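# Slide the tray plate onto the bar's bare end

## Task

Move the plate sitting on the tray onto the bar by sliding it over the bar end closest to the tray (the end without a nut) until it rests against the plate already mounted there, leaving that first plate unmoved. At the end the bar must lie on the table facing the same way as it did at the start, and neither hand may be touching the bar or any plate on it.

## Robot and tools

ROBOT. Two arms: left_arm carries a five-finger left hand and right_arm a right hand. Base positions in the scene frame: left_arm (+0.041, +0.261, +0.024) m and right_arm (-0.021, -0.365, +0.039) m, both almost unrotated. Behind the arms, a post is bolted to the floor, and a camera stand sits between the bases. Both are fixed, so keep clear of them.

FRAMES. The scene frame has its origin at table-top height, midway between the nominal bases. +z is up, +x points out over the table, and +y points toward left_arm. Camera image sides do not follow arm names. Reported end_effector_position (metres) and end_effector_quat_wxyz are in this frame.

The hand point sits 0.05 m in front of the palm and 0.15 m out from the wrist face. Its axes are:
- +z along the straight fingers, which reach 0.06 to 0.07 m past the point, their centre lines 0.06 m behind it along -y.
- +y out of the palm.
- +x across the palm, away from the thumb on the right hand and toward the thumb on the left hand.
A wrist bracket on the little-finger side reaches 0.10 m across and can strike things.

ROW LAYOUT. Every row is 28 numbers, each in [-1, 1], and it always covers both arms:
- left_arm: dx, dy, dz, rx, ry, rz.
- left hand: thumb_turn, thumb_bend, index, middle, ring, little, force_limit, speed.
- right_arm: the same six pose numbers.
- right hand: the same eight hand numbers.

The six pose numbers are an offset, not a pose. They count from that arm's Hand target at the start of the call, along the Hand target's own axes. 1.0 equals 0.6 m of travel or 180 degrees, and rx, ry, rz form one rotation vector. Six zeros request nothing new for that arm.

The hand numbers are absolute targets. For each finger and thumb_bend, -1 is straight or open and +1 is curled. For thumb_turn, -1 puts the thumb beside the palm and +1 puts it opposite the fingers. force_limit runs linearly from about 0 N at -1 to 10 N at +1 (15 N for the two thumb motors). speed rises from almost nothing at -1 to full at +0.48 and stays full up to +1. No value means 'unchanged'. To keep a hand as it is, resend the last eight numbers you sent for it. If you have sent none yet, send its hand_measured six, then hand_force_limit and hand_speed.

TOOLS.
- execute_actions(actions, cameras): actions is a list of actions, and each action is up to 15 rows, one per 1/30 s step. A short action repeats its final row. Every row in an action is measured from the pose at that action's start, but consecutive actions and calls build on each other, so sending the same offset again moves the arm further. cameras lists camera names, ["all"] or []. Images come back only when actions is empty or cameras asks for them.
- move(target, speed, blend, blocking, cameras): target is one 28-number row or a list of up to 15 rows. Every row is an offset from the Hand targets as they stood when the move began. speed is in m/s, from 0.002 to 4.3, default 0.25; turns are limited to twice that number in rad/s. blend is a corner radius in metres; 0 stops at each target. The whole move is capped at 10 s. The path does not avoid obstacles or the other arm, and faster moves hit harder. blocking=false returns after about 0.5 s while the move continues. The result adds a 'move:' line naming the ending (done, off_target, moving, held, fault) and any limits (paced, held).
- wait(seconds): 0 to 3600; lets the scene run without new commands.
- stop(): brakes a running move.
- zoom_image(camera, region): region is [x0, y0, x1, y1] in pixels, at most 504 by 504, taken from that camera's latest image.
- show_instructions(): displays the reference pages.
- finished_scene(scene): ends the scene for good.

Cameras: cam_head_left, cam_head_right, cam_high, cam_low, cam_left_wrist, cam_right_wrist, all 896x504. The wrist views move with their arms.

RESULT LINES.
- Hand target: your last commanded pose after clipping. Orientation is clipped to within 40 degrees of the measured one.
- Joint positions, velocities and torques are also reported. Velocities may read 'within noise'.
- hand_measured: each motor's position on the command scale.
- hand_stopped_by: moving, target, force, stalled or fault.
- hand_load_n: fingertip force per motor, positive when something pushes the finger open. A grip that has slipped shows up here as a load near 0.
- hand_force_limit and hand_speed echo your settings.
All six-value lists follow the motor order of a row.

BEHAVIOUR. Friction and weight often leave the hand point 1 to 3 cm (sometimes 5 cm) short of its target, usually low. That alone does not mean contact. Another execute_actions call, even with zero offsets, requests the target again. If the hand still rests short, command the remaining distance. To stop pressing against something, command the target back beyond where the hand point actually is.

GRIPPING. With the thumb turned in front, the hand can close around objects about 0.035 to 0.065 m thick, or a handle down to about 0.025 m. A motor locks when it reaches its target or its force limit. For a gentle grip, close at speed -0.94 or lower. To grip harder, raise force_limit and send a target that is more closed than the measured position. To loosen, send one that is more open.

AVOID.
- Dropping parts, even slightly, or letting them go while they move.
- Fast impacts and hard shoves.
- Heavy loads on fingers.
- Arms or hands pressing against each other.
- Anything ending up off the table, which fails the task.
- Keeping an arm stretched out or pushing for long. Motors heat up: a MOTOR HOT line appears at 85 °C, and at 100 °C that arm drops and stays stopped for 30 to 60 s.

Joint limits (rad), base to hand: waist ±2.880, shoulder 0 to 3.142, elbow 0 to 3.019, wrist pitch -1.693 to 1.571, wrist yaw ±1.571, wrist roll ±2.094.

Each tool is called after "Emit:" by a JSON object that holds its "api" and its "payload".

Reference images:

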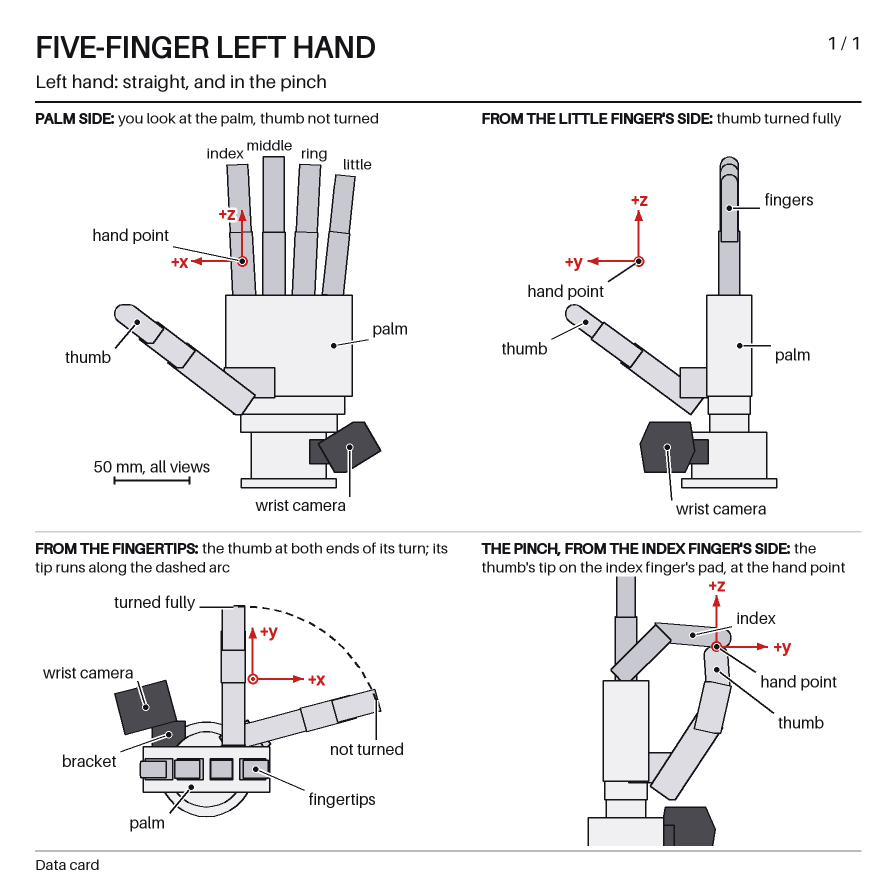

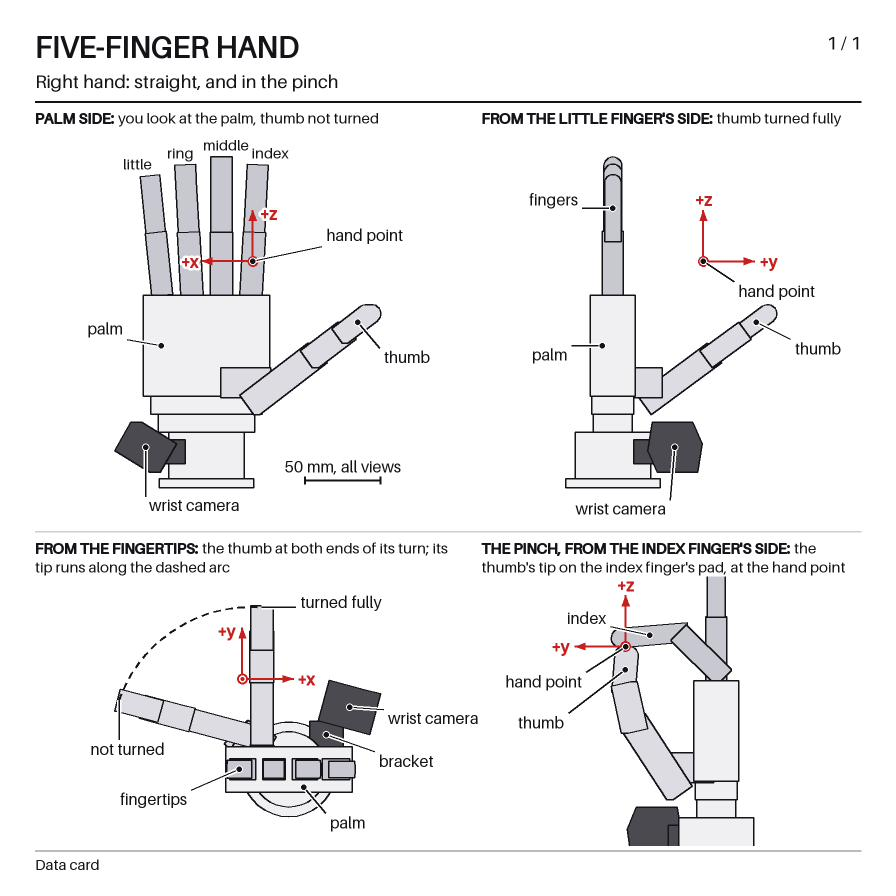

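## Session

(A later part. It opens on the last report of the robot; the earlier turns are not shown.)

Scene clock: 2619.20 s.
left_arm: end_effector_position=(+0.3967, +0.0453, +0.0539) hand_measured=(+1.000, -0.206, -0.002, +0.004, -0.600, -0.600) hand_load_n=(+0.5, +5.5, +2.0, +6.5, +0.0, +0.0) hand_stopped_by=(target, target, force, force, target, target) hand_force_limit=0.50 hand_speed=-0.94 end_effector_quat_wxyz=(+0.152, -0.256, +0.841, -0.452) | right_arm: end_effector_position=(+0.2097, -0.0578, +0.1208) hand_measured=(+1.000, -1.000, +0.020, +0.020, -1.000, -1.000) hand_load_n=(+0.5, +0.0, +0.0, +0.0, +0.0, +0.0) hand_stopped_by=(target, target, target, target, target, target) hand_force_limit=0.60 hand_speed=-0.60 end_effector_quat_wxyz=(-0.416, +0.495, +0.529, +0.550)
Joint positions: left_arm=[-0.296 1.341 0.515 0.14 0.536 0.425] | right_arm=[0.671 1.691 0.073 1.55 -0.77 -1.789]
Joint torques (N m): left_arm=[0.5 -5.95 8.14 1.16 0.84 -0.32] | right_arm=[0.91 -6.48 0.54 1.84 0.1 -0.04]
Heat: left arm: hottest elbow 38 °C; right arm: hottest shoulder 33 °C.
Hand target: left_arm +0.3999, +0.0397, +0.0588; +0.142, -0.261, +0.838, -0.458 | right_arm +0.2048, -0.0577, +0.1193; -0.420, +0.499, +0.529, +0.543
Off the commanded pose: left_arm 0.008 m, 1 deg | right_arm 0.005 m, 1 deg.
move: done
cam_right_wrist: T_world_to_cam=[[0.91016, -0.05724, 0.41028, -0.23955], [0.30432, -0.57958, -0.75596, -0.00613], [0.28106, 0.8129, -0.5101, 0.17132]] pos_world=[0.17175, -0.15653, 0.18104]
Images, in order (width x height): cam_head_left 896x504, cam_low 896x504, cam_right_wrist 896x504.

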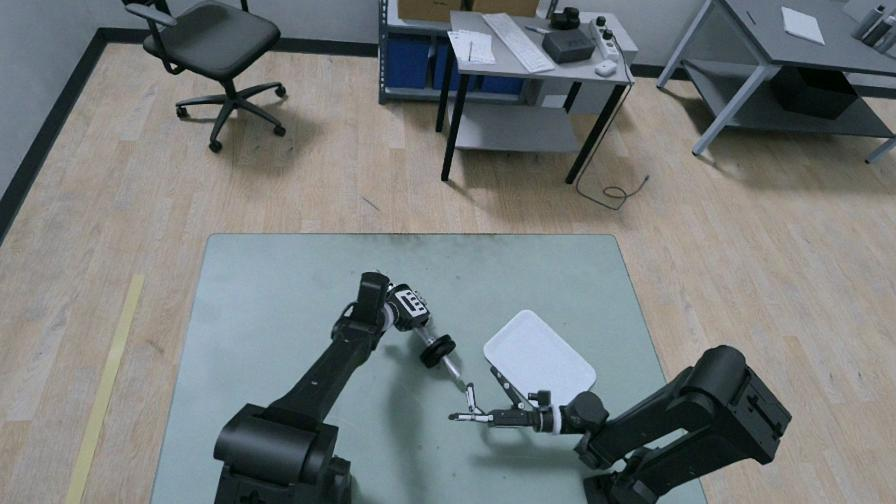

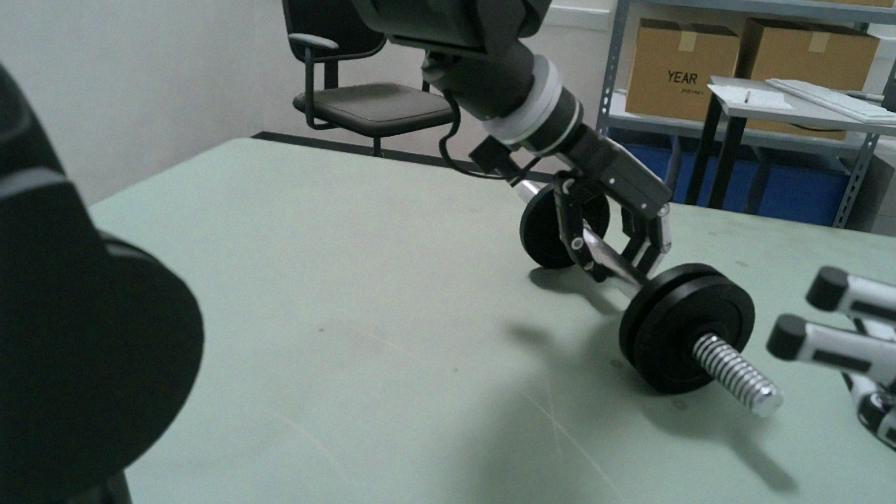

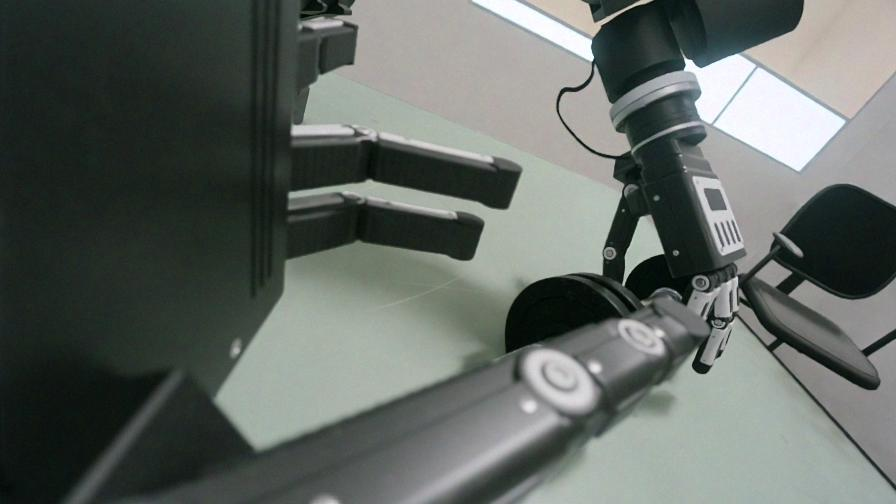

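Emit:
{"api": "move", "payload": {"target": [0,0,0,0,0,0,1,-0.55,-0.3,-0.3,-0.6,-0.6,0.5,-0.9,0,0,0,0,0,0,1,-1,0.02,0.02,-1,-1,0.6,-0.6], "speed": 0.05, "cameras": ["cam_left_wrist","cam_head_left","cam_low"]}}

Scene clock: 2634.93 s.
left_arm: end_effector_position=(+0.3944, +0.0438, +0.0543) hand_measured=(+1.000, -0.550, -0.300, -0.300, -0.600, -0.600) hand_load_n=(+0.0, +0.5, +0.0, +0.0, +0.0, +0.0) hand_stopped_by=(target, target, target, target, target, target) hand_force_limit=0.50 hand_speed=-0.90 end_effector_quat_wxyz=(+0.145, -0.259, +0.840, -0.455) | right_arm: end_effector_position=(+0.2097, -0.0578, +0.1208) hand_measured=(+1.000, -1.000, +0.020, +0.020, -1.000, -1.000) hand_load_n=(+0.5, +0.0, +0.0, +0.0, +0.0, +0.0) hand_stopped_by=(target, target, target, target, target, target) hand_force_limit=0.60 hand_speed=-0.60 end_effector_quat_wxyz=(-0.416, +0.495, +0.529, +0.549)
Joint positions: left_arm=[-0.296 1.341 0.515 0.136 0.545 0.414] | right_arm=[0.671 1.691 0.073 1.549 -0.77 -1.788]
Joint torques (N m): left_arm=[0.56 -5.83 8.16 1.22 0.49 -0.18] | right_arm=[0.91 -6.71 0.53 1.85 0.1 -0.03]
Heat: left arm: hottest elbow 38 °C; right arm: hottest shoulder 32 °C.
Hand target: left_arm +0.3999, +0.0397, +0.0588; +0.142, -0.261, +0.838, -0.458 | right_arm +0.2048, -0.0577, +0.1192; -0.420, +0.499, +0.529, +0.543
Off the commanded pose: left_arm 0.008 m, 1 deg | right_arm 0.005 m, 1 deg.
move: done
cam_left_wrist: T_world_to_cam=[[0.08012, -0.62125, 0.77951, -0.03963], [-0.99627, -0.02482, 0.08262, 0.39253], [-0.03198, -0.78322, -0.62092, 0.19188]] pos_world=[0.40037, 0.1354, 0.1176]
Images, in order (width x height): cam_head_left 896x504, cam_low 896x504, cam_left_wrist 896x504.

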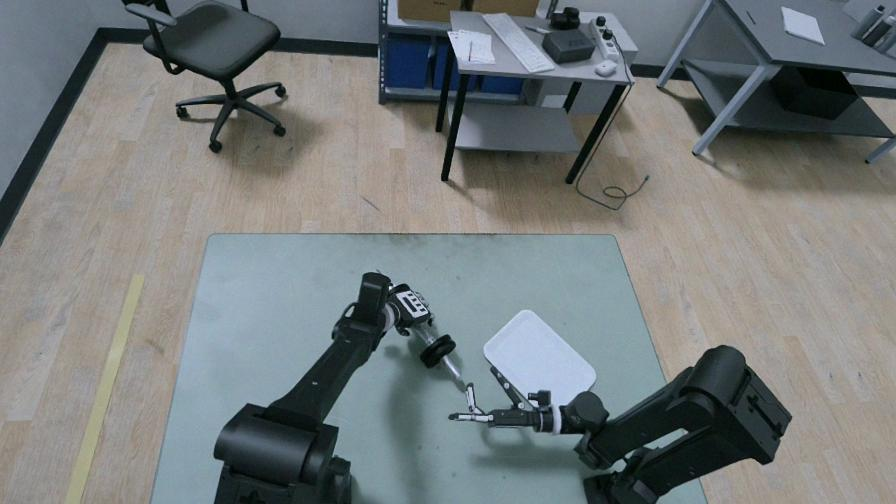

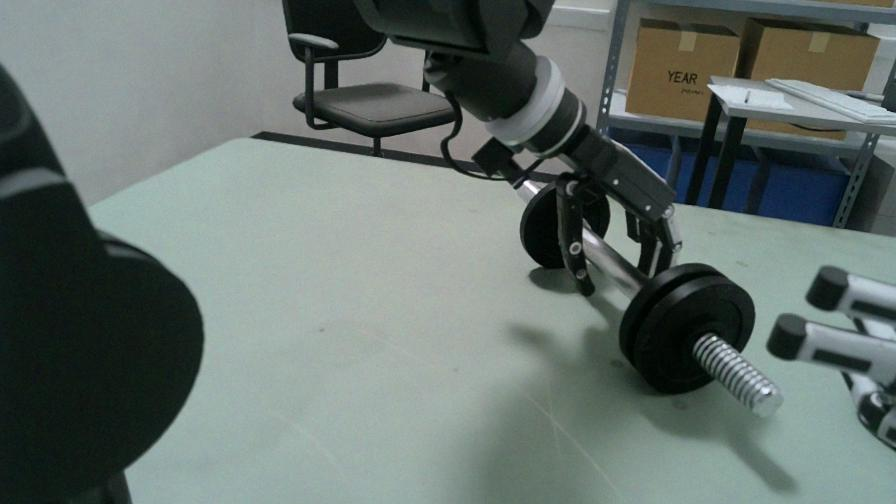

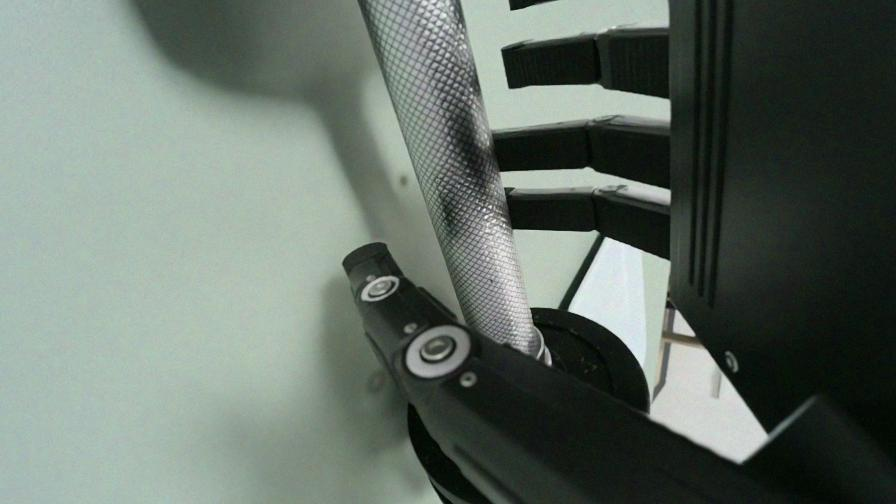

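Emit:
{"api": "zoom_image", "payload": {"camera": "cam_left_wrist", "region": [480, 290, 660, 430]}}

Scaled by 2.800.

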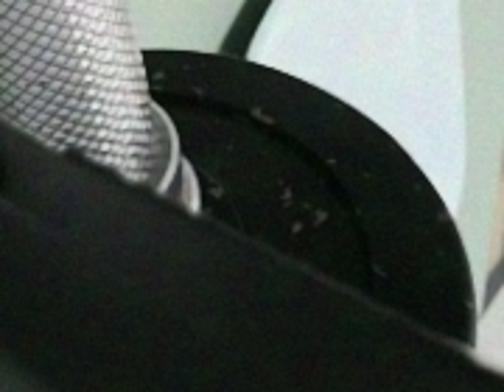

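Emit:
{"api": "move", "payload": {"target": [[0,-0.056,-0.036,0,0,0,1,-0.7,-0.5,-0.5,-0.6,-0.6,0.5,-0.6,0,0,0,0,0,0,1,-1,0.02,0.02,-1,-1,0.6,-0.6],[0,-0.21,-0.135,0,0,0,1,-0.7,-0.5,-0.5,-0.6,-0.6,0.5,-0.6,0,0,0,0,0,0,1,-1,0.02,0.02,-1,-1,0.6,-0.6]], "speed": [0.03,0.1], "cameras": ["all"]}}

Emit:
{"api": "zoom_image", "payload": {"camera": "cam_low", "region": [500, 160, 800, 430]}}

Emit:
{"api": "zoom_image", "payload": {"camera": "cam_head_left", "region": [380, 280, 480, 400]}}

Emit:
{"api": "zoom_image", "payload": {"camera": "cam_high", "region": [370, 200, 520, 300]}}

Scene clock: 2656.17 s.
left_arm: end_effector_position=(+0.3897, +0.0450, +0.1861) hand_measured=(+1.000, -0.700, -0.500, -0.500, -0.600, -0.600) hand_load_n=(+0.0, +0.0, +0.0, +0.0, +0.0, +0.0) hand_stopped_by=(target, target, target, target, target, target) hand_force_limit=0.50 hand_speed=-0.60 end_effector_quat_wxyz=(+0.132, -0.266, +0.844, -0.446) | right_arm: end_effector_position=(+0.2097, -0.0578, +0.1208) hand_measured=(+1.000, -1.000, +0.020, +0.020, -1.000, -1.000) hand_load_n=(+0.0, +0.0, +0.0, +0.0, +0.0, +0.0) hand_stopped_by=(target, target, target, target, target, target) hand_force_limit=0.60 hand_speed=-0.60 end_effector_quat_wxyz=(-0.416, +0.495, +0.529, +0.549)
Joint positions: left_arm=[-0.296 1.077 0.741 -0.389 0.545 0.412] | right_arm=[0.671 1.691 0.073 1.549 -0.77 -1.788]
Joint torques (N m): left_arm=[0.5 -5.77 12.16 1.32 0.49 -0.16] | right_arm=[0.79 -6.53 0.55 1.85 0.09 -0.04]
Heat: left arm: hottest elbow 38 °C; right arm: hottest shoulder 32 °C.
Hand target: left_arm +0.4001, +0.0398, +0.2087; +0.142, -0.261, +0.838, -0.458 | right_arm +0.2048, -0.0577, +0.1192; -0.420, +0.499, +0.529, +0.543
Off the commanded pose: left_arm 0.025 m, 2 deg | right_arm 0.005 m, 1 deg.
move: off_target (left_arm)
cam_left_wrist: T_world_to_cam=[[0.10741, -0.62794, 0.77082, -0.14996], [-0.99282, -0.02661, 0.11666, 0.36936], [-0.05274, -0.77781, -0.62628, 0.28342]] pos_world=[0.39776, 0.13611, 0.25]
cam_right_wrist: T_world_to_cam=[[0.91033, -0.05726, 0.4099, -0.23956], [0.30399, -0.57958, -0.75609, -0.00597], [0.28086, 0.8129, -0.5102, 0.17143]] pos_world=[0.17175, -0.15653, 0.18114]

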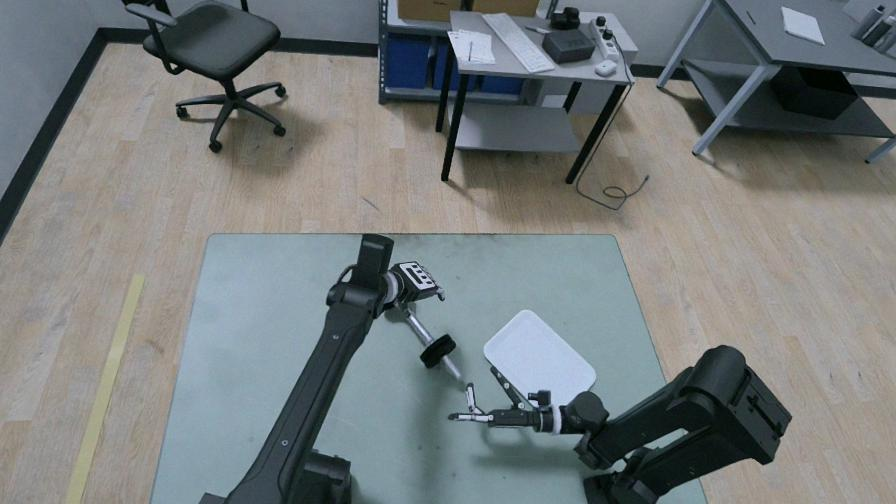

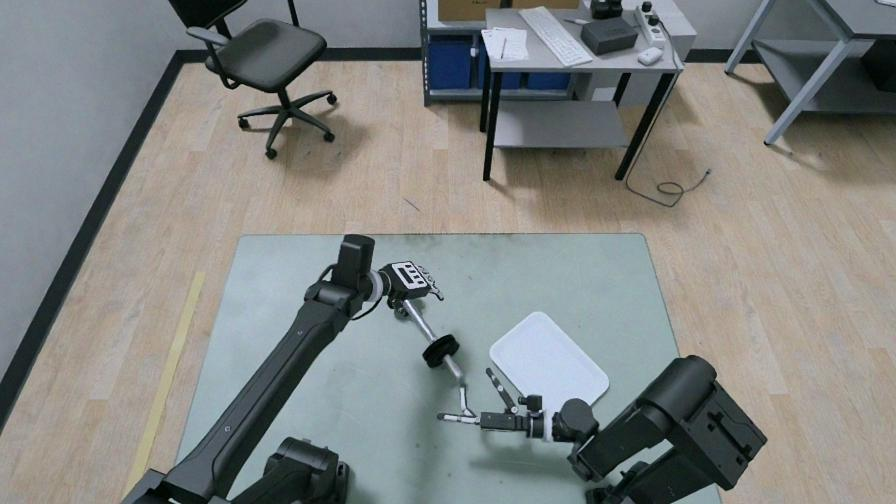

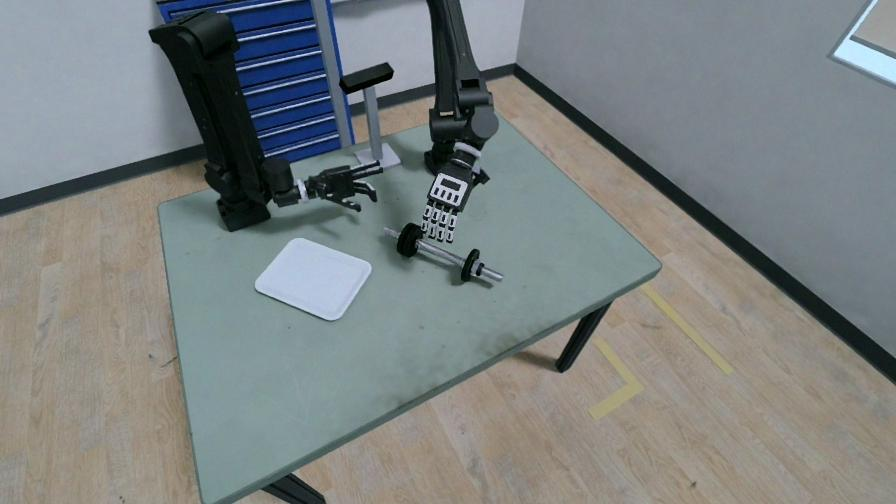

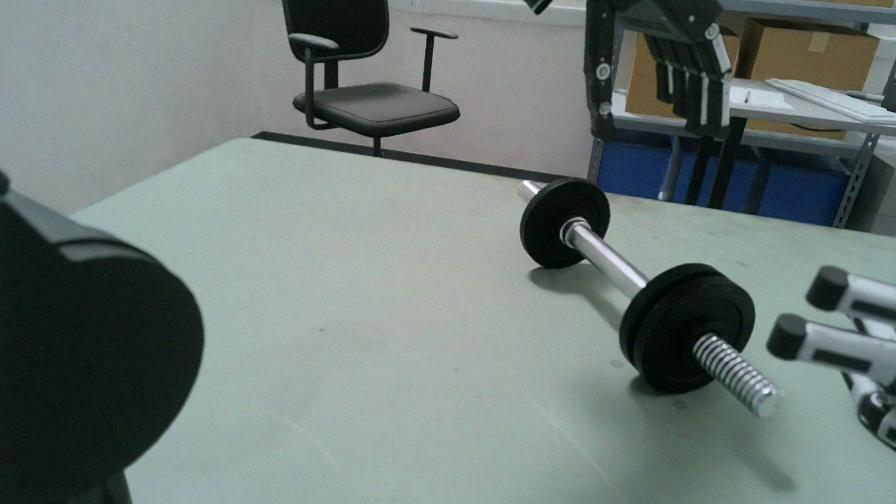

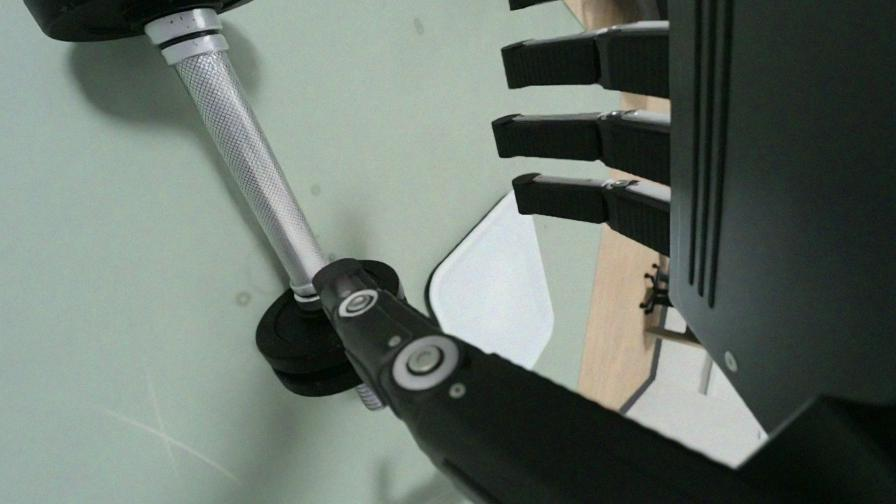

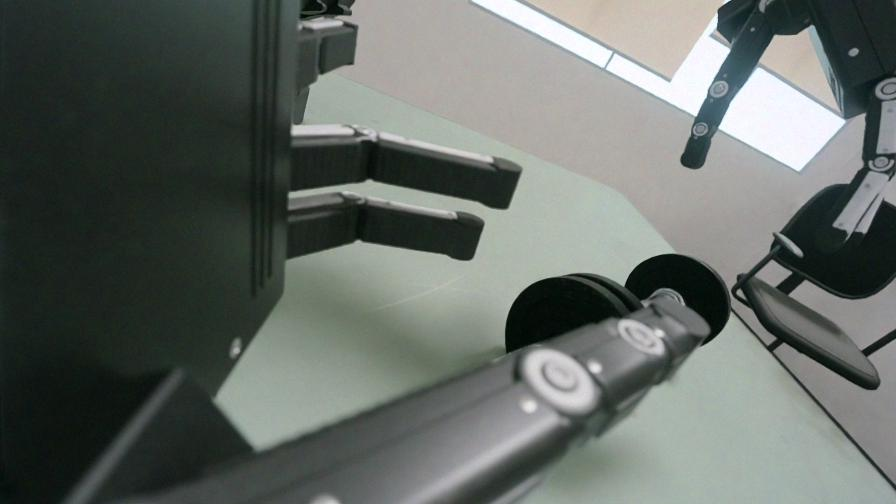

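Scaled by 1.680.

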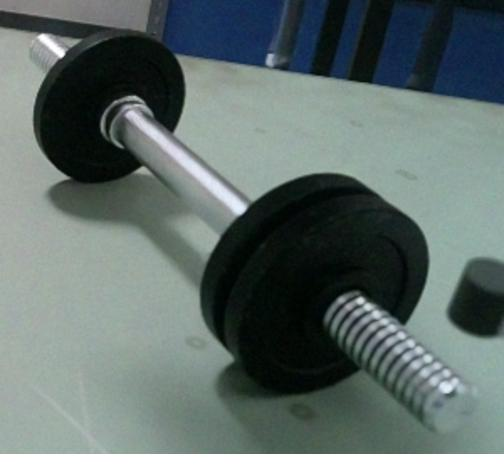

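Scaled by 4.200.

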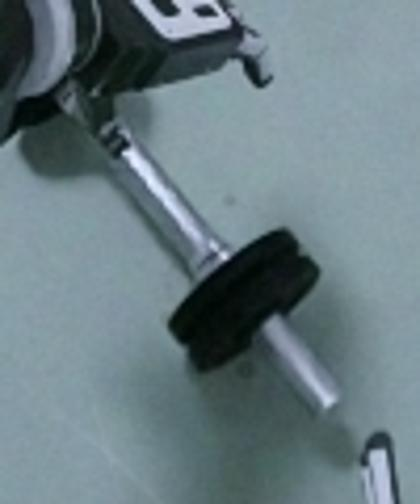

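Scaled by 3.360.

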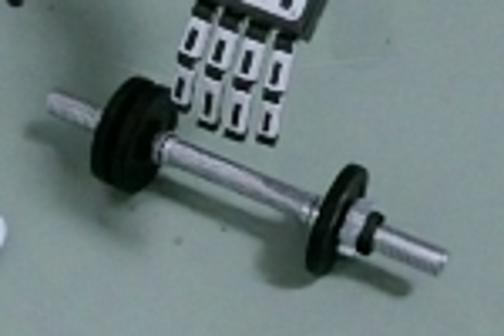

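Emit:
{"api": "zoom_image", "payload": {"camera": "cam_left_wrist", "region": [240, 250, 420, 420]}}

Emit:
{"api": "zoom_image", "payload": {"camera": "cam_left_wrist", "region": [20, 0, 260, 120]}}

Emit:
{"api": "zoom_image", "payload": {"camera": "cam_low", "region": [600, 250, 800, 430]}}

Scaled by 2.800.

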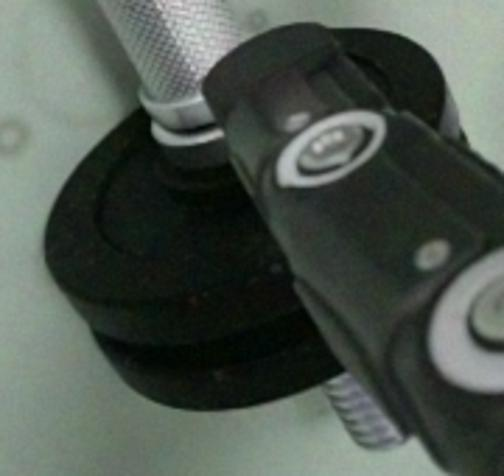

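Scaled by 2.100.

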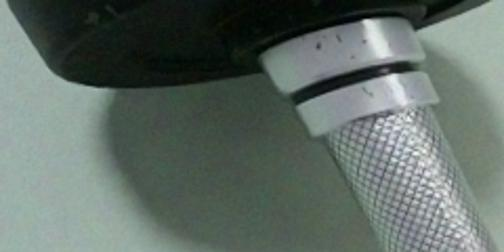

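Scaled by 2.520.

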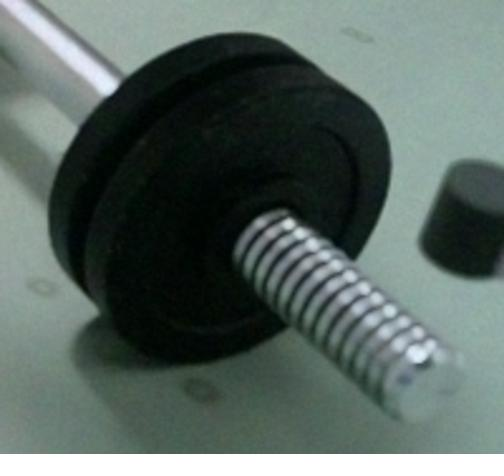

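Emit:
{"api": "zoom_image", "payload": {"camera": "cam_head_right", "region": [370, 260, 490, 400]}}

Emit:
{"api": "zoom_image", "payload": {"camera": "cam_low", "region": [610, 255, 690, 335]}}

Emit:
{"api": "zoom_image", "payload": {"camera": "cam_low", "region": [510, 170, 590, 250]}}

Emit:
{"api": "zoom_image", "payload": {"camera": "cam_low", "region": [610, 320, 690, 400]}}

Scaled by 3.600.

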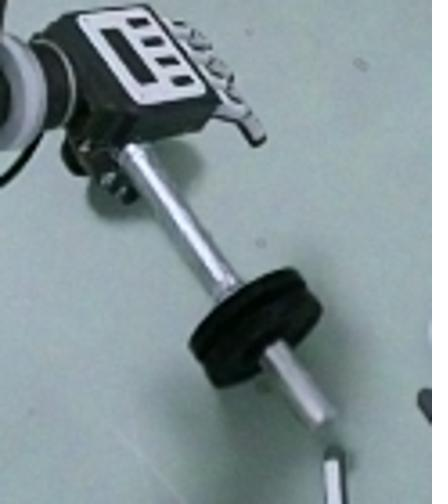

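Scaled by 6.300.

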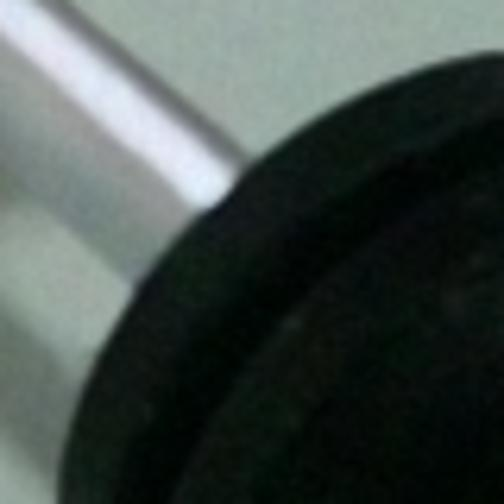

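Scaled by 6.300.

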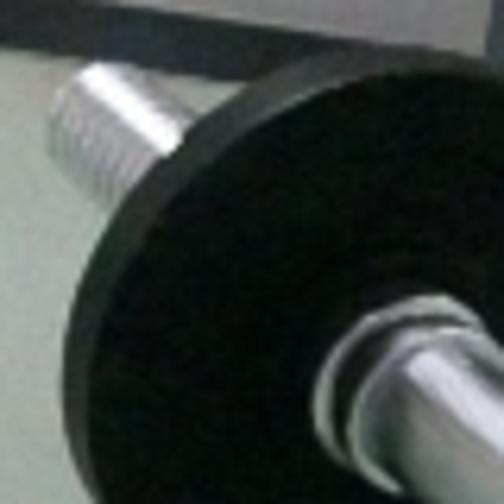

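Scaled by 6.300.

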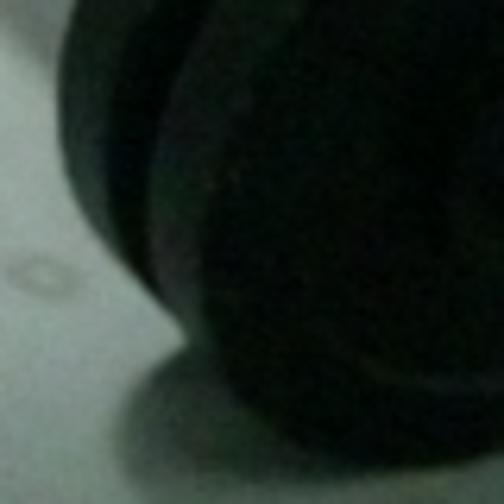

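Emit:
{"api": "zoom_image", "payload": {"camera": "cam_low", "region": [660, 250, 760, 320]}}

Emit:
{"api": "zoom_image", "payload": {"camera": "cam_head_left", "region": [410, 325, 465, 375]}}

Emit:
{"api": "zoom_image", "payload": {"camera": "cam_high", "region": [385, 215, 435, 265]}}

Scaled by 5.040.

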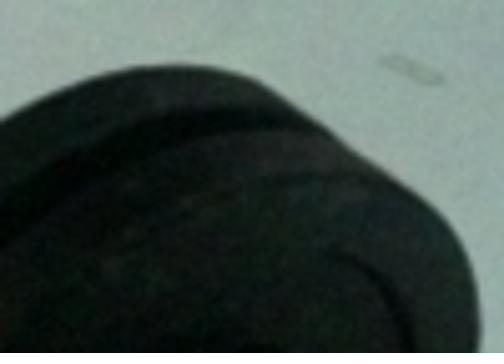

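Scaled by 9.164.

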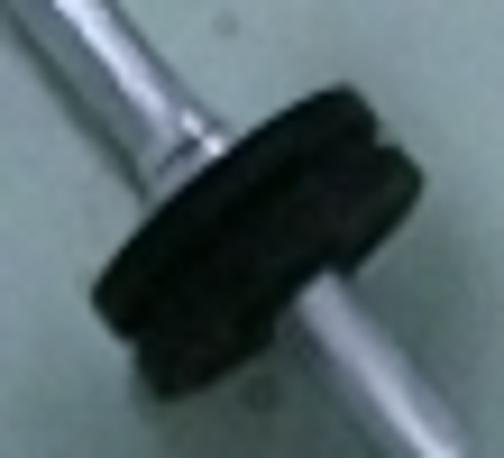

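Scaled by 10.080.

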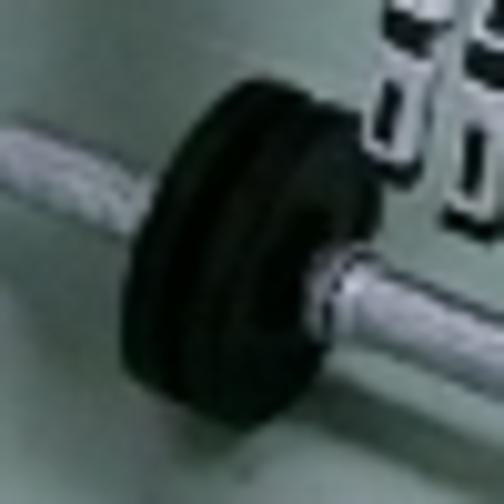

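Emit:
{"api": "move", "payload": {"target": [0,0,0,0,0,0,-0.6,-1,-1,-1,-1,-1,0.5,0,0,0,0,0,0,0,1,-1,0.02,0.02,-1,-1,0.6,-0.6], "speed": 0.1, "cameras": ["cam_left_wrist"]}}

Emit:
{"api": "zoom_image", "payload": {"camera": "cam_left_wrist", "region": [240, 240, 440, 420]}}

Scene clock: 2706.03 s.
left_arm: end_effector_position=(+0.3895, +0.0450, +0.1860) hand_measured=(-0.600, -1.000, -1.000, -1.000, -1.000, -1.000) hand_load_n=(+0.0, +0.0, -0.5, -0.5, +0.0, +0.0) hand_stopped_by=(target, target, target, target, target, target) hand_force_limit=0.50 hand_speed=0.00 end_effector_quat_wxyz=(+0.132, -0.266, +0.844, -0.446) | right_arm: end_effector_position=(+0.2097, -0.0578, +0.1208) hand_measured=(+1.000, -1.000, +0.020, +0.020, -1.000, -1.000) hand_load_n=(+0.0, +0.0, +0.0, +0.0, +0.0, +0.0) hand_stopped_by=(target, target, target, target, target, target) hand_force_limit=0.60 hand_speed=-0.60 end_effector_quat_wxyz=(-0.416, +0.495, +0.529, +0.549)
Joint positions: left_arm=[-0.296 1.077 0.741 -0.389 0.546 0.412] | right_arm=[0.671 1.691 0.073 1.549 -0.77 -1.788]
Joint torques (N m): left_arm=[0.56 -5.83 12.18 1.24 0.5 -0.2] | right_arm=[0.91 -6.71 0.5 1.85 0.09 -0.05]
Heat: left arm: hottest elbow 43 °C; right arm: hottest shoulder 31 °C.
Hand target: left_arm +0.4001, +0.0397, +0.2087; +0.142, -0.261, +0.838, -0.458 | right_arm +0.2048, -0.0577, +0.1192; -0.420, +0.499, +0.529, +0.543
Off the commanded pose: left_arm 0.026 m, 2 deg | right_arm 0.005 m, 1 deg.
move: done
cam_left_wrist: T_world_to_cam=[[0.10784, -0.62792, 0.77077, -0.15004], [-0.99273, -0.02634, 0.11744, 0.36901], [-0.05344, -0.77783, -0.6262, 0.28361]] pos_world=[0.39766, 0.13611, 0.2499]

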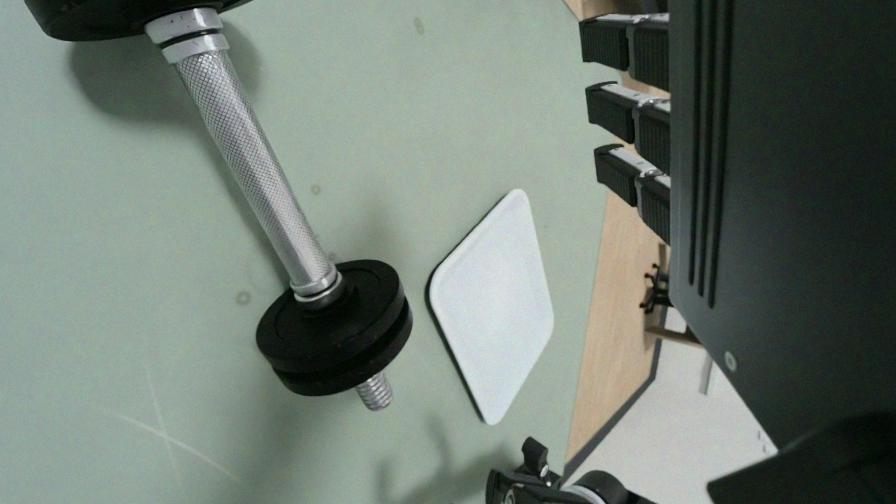

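Scaled by 2.520.

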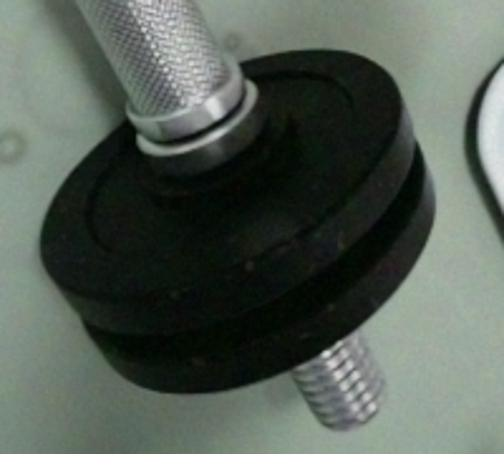

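Emit:
{"api": "finished_scene", "payload": {}}

The scene is finished: the task was done.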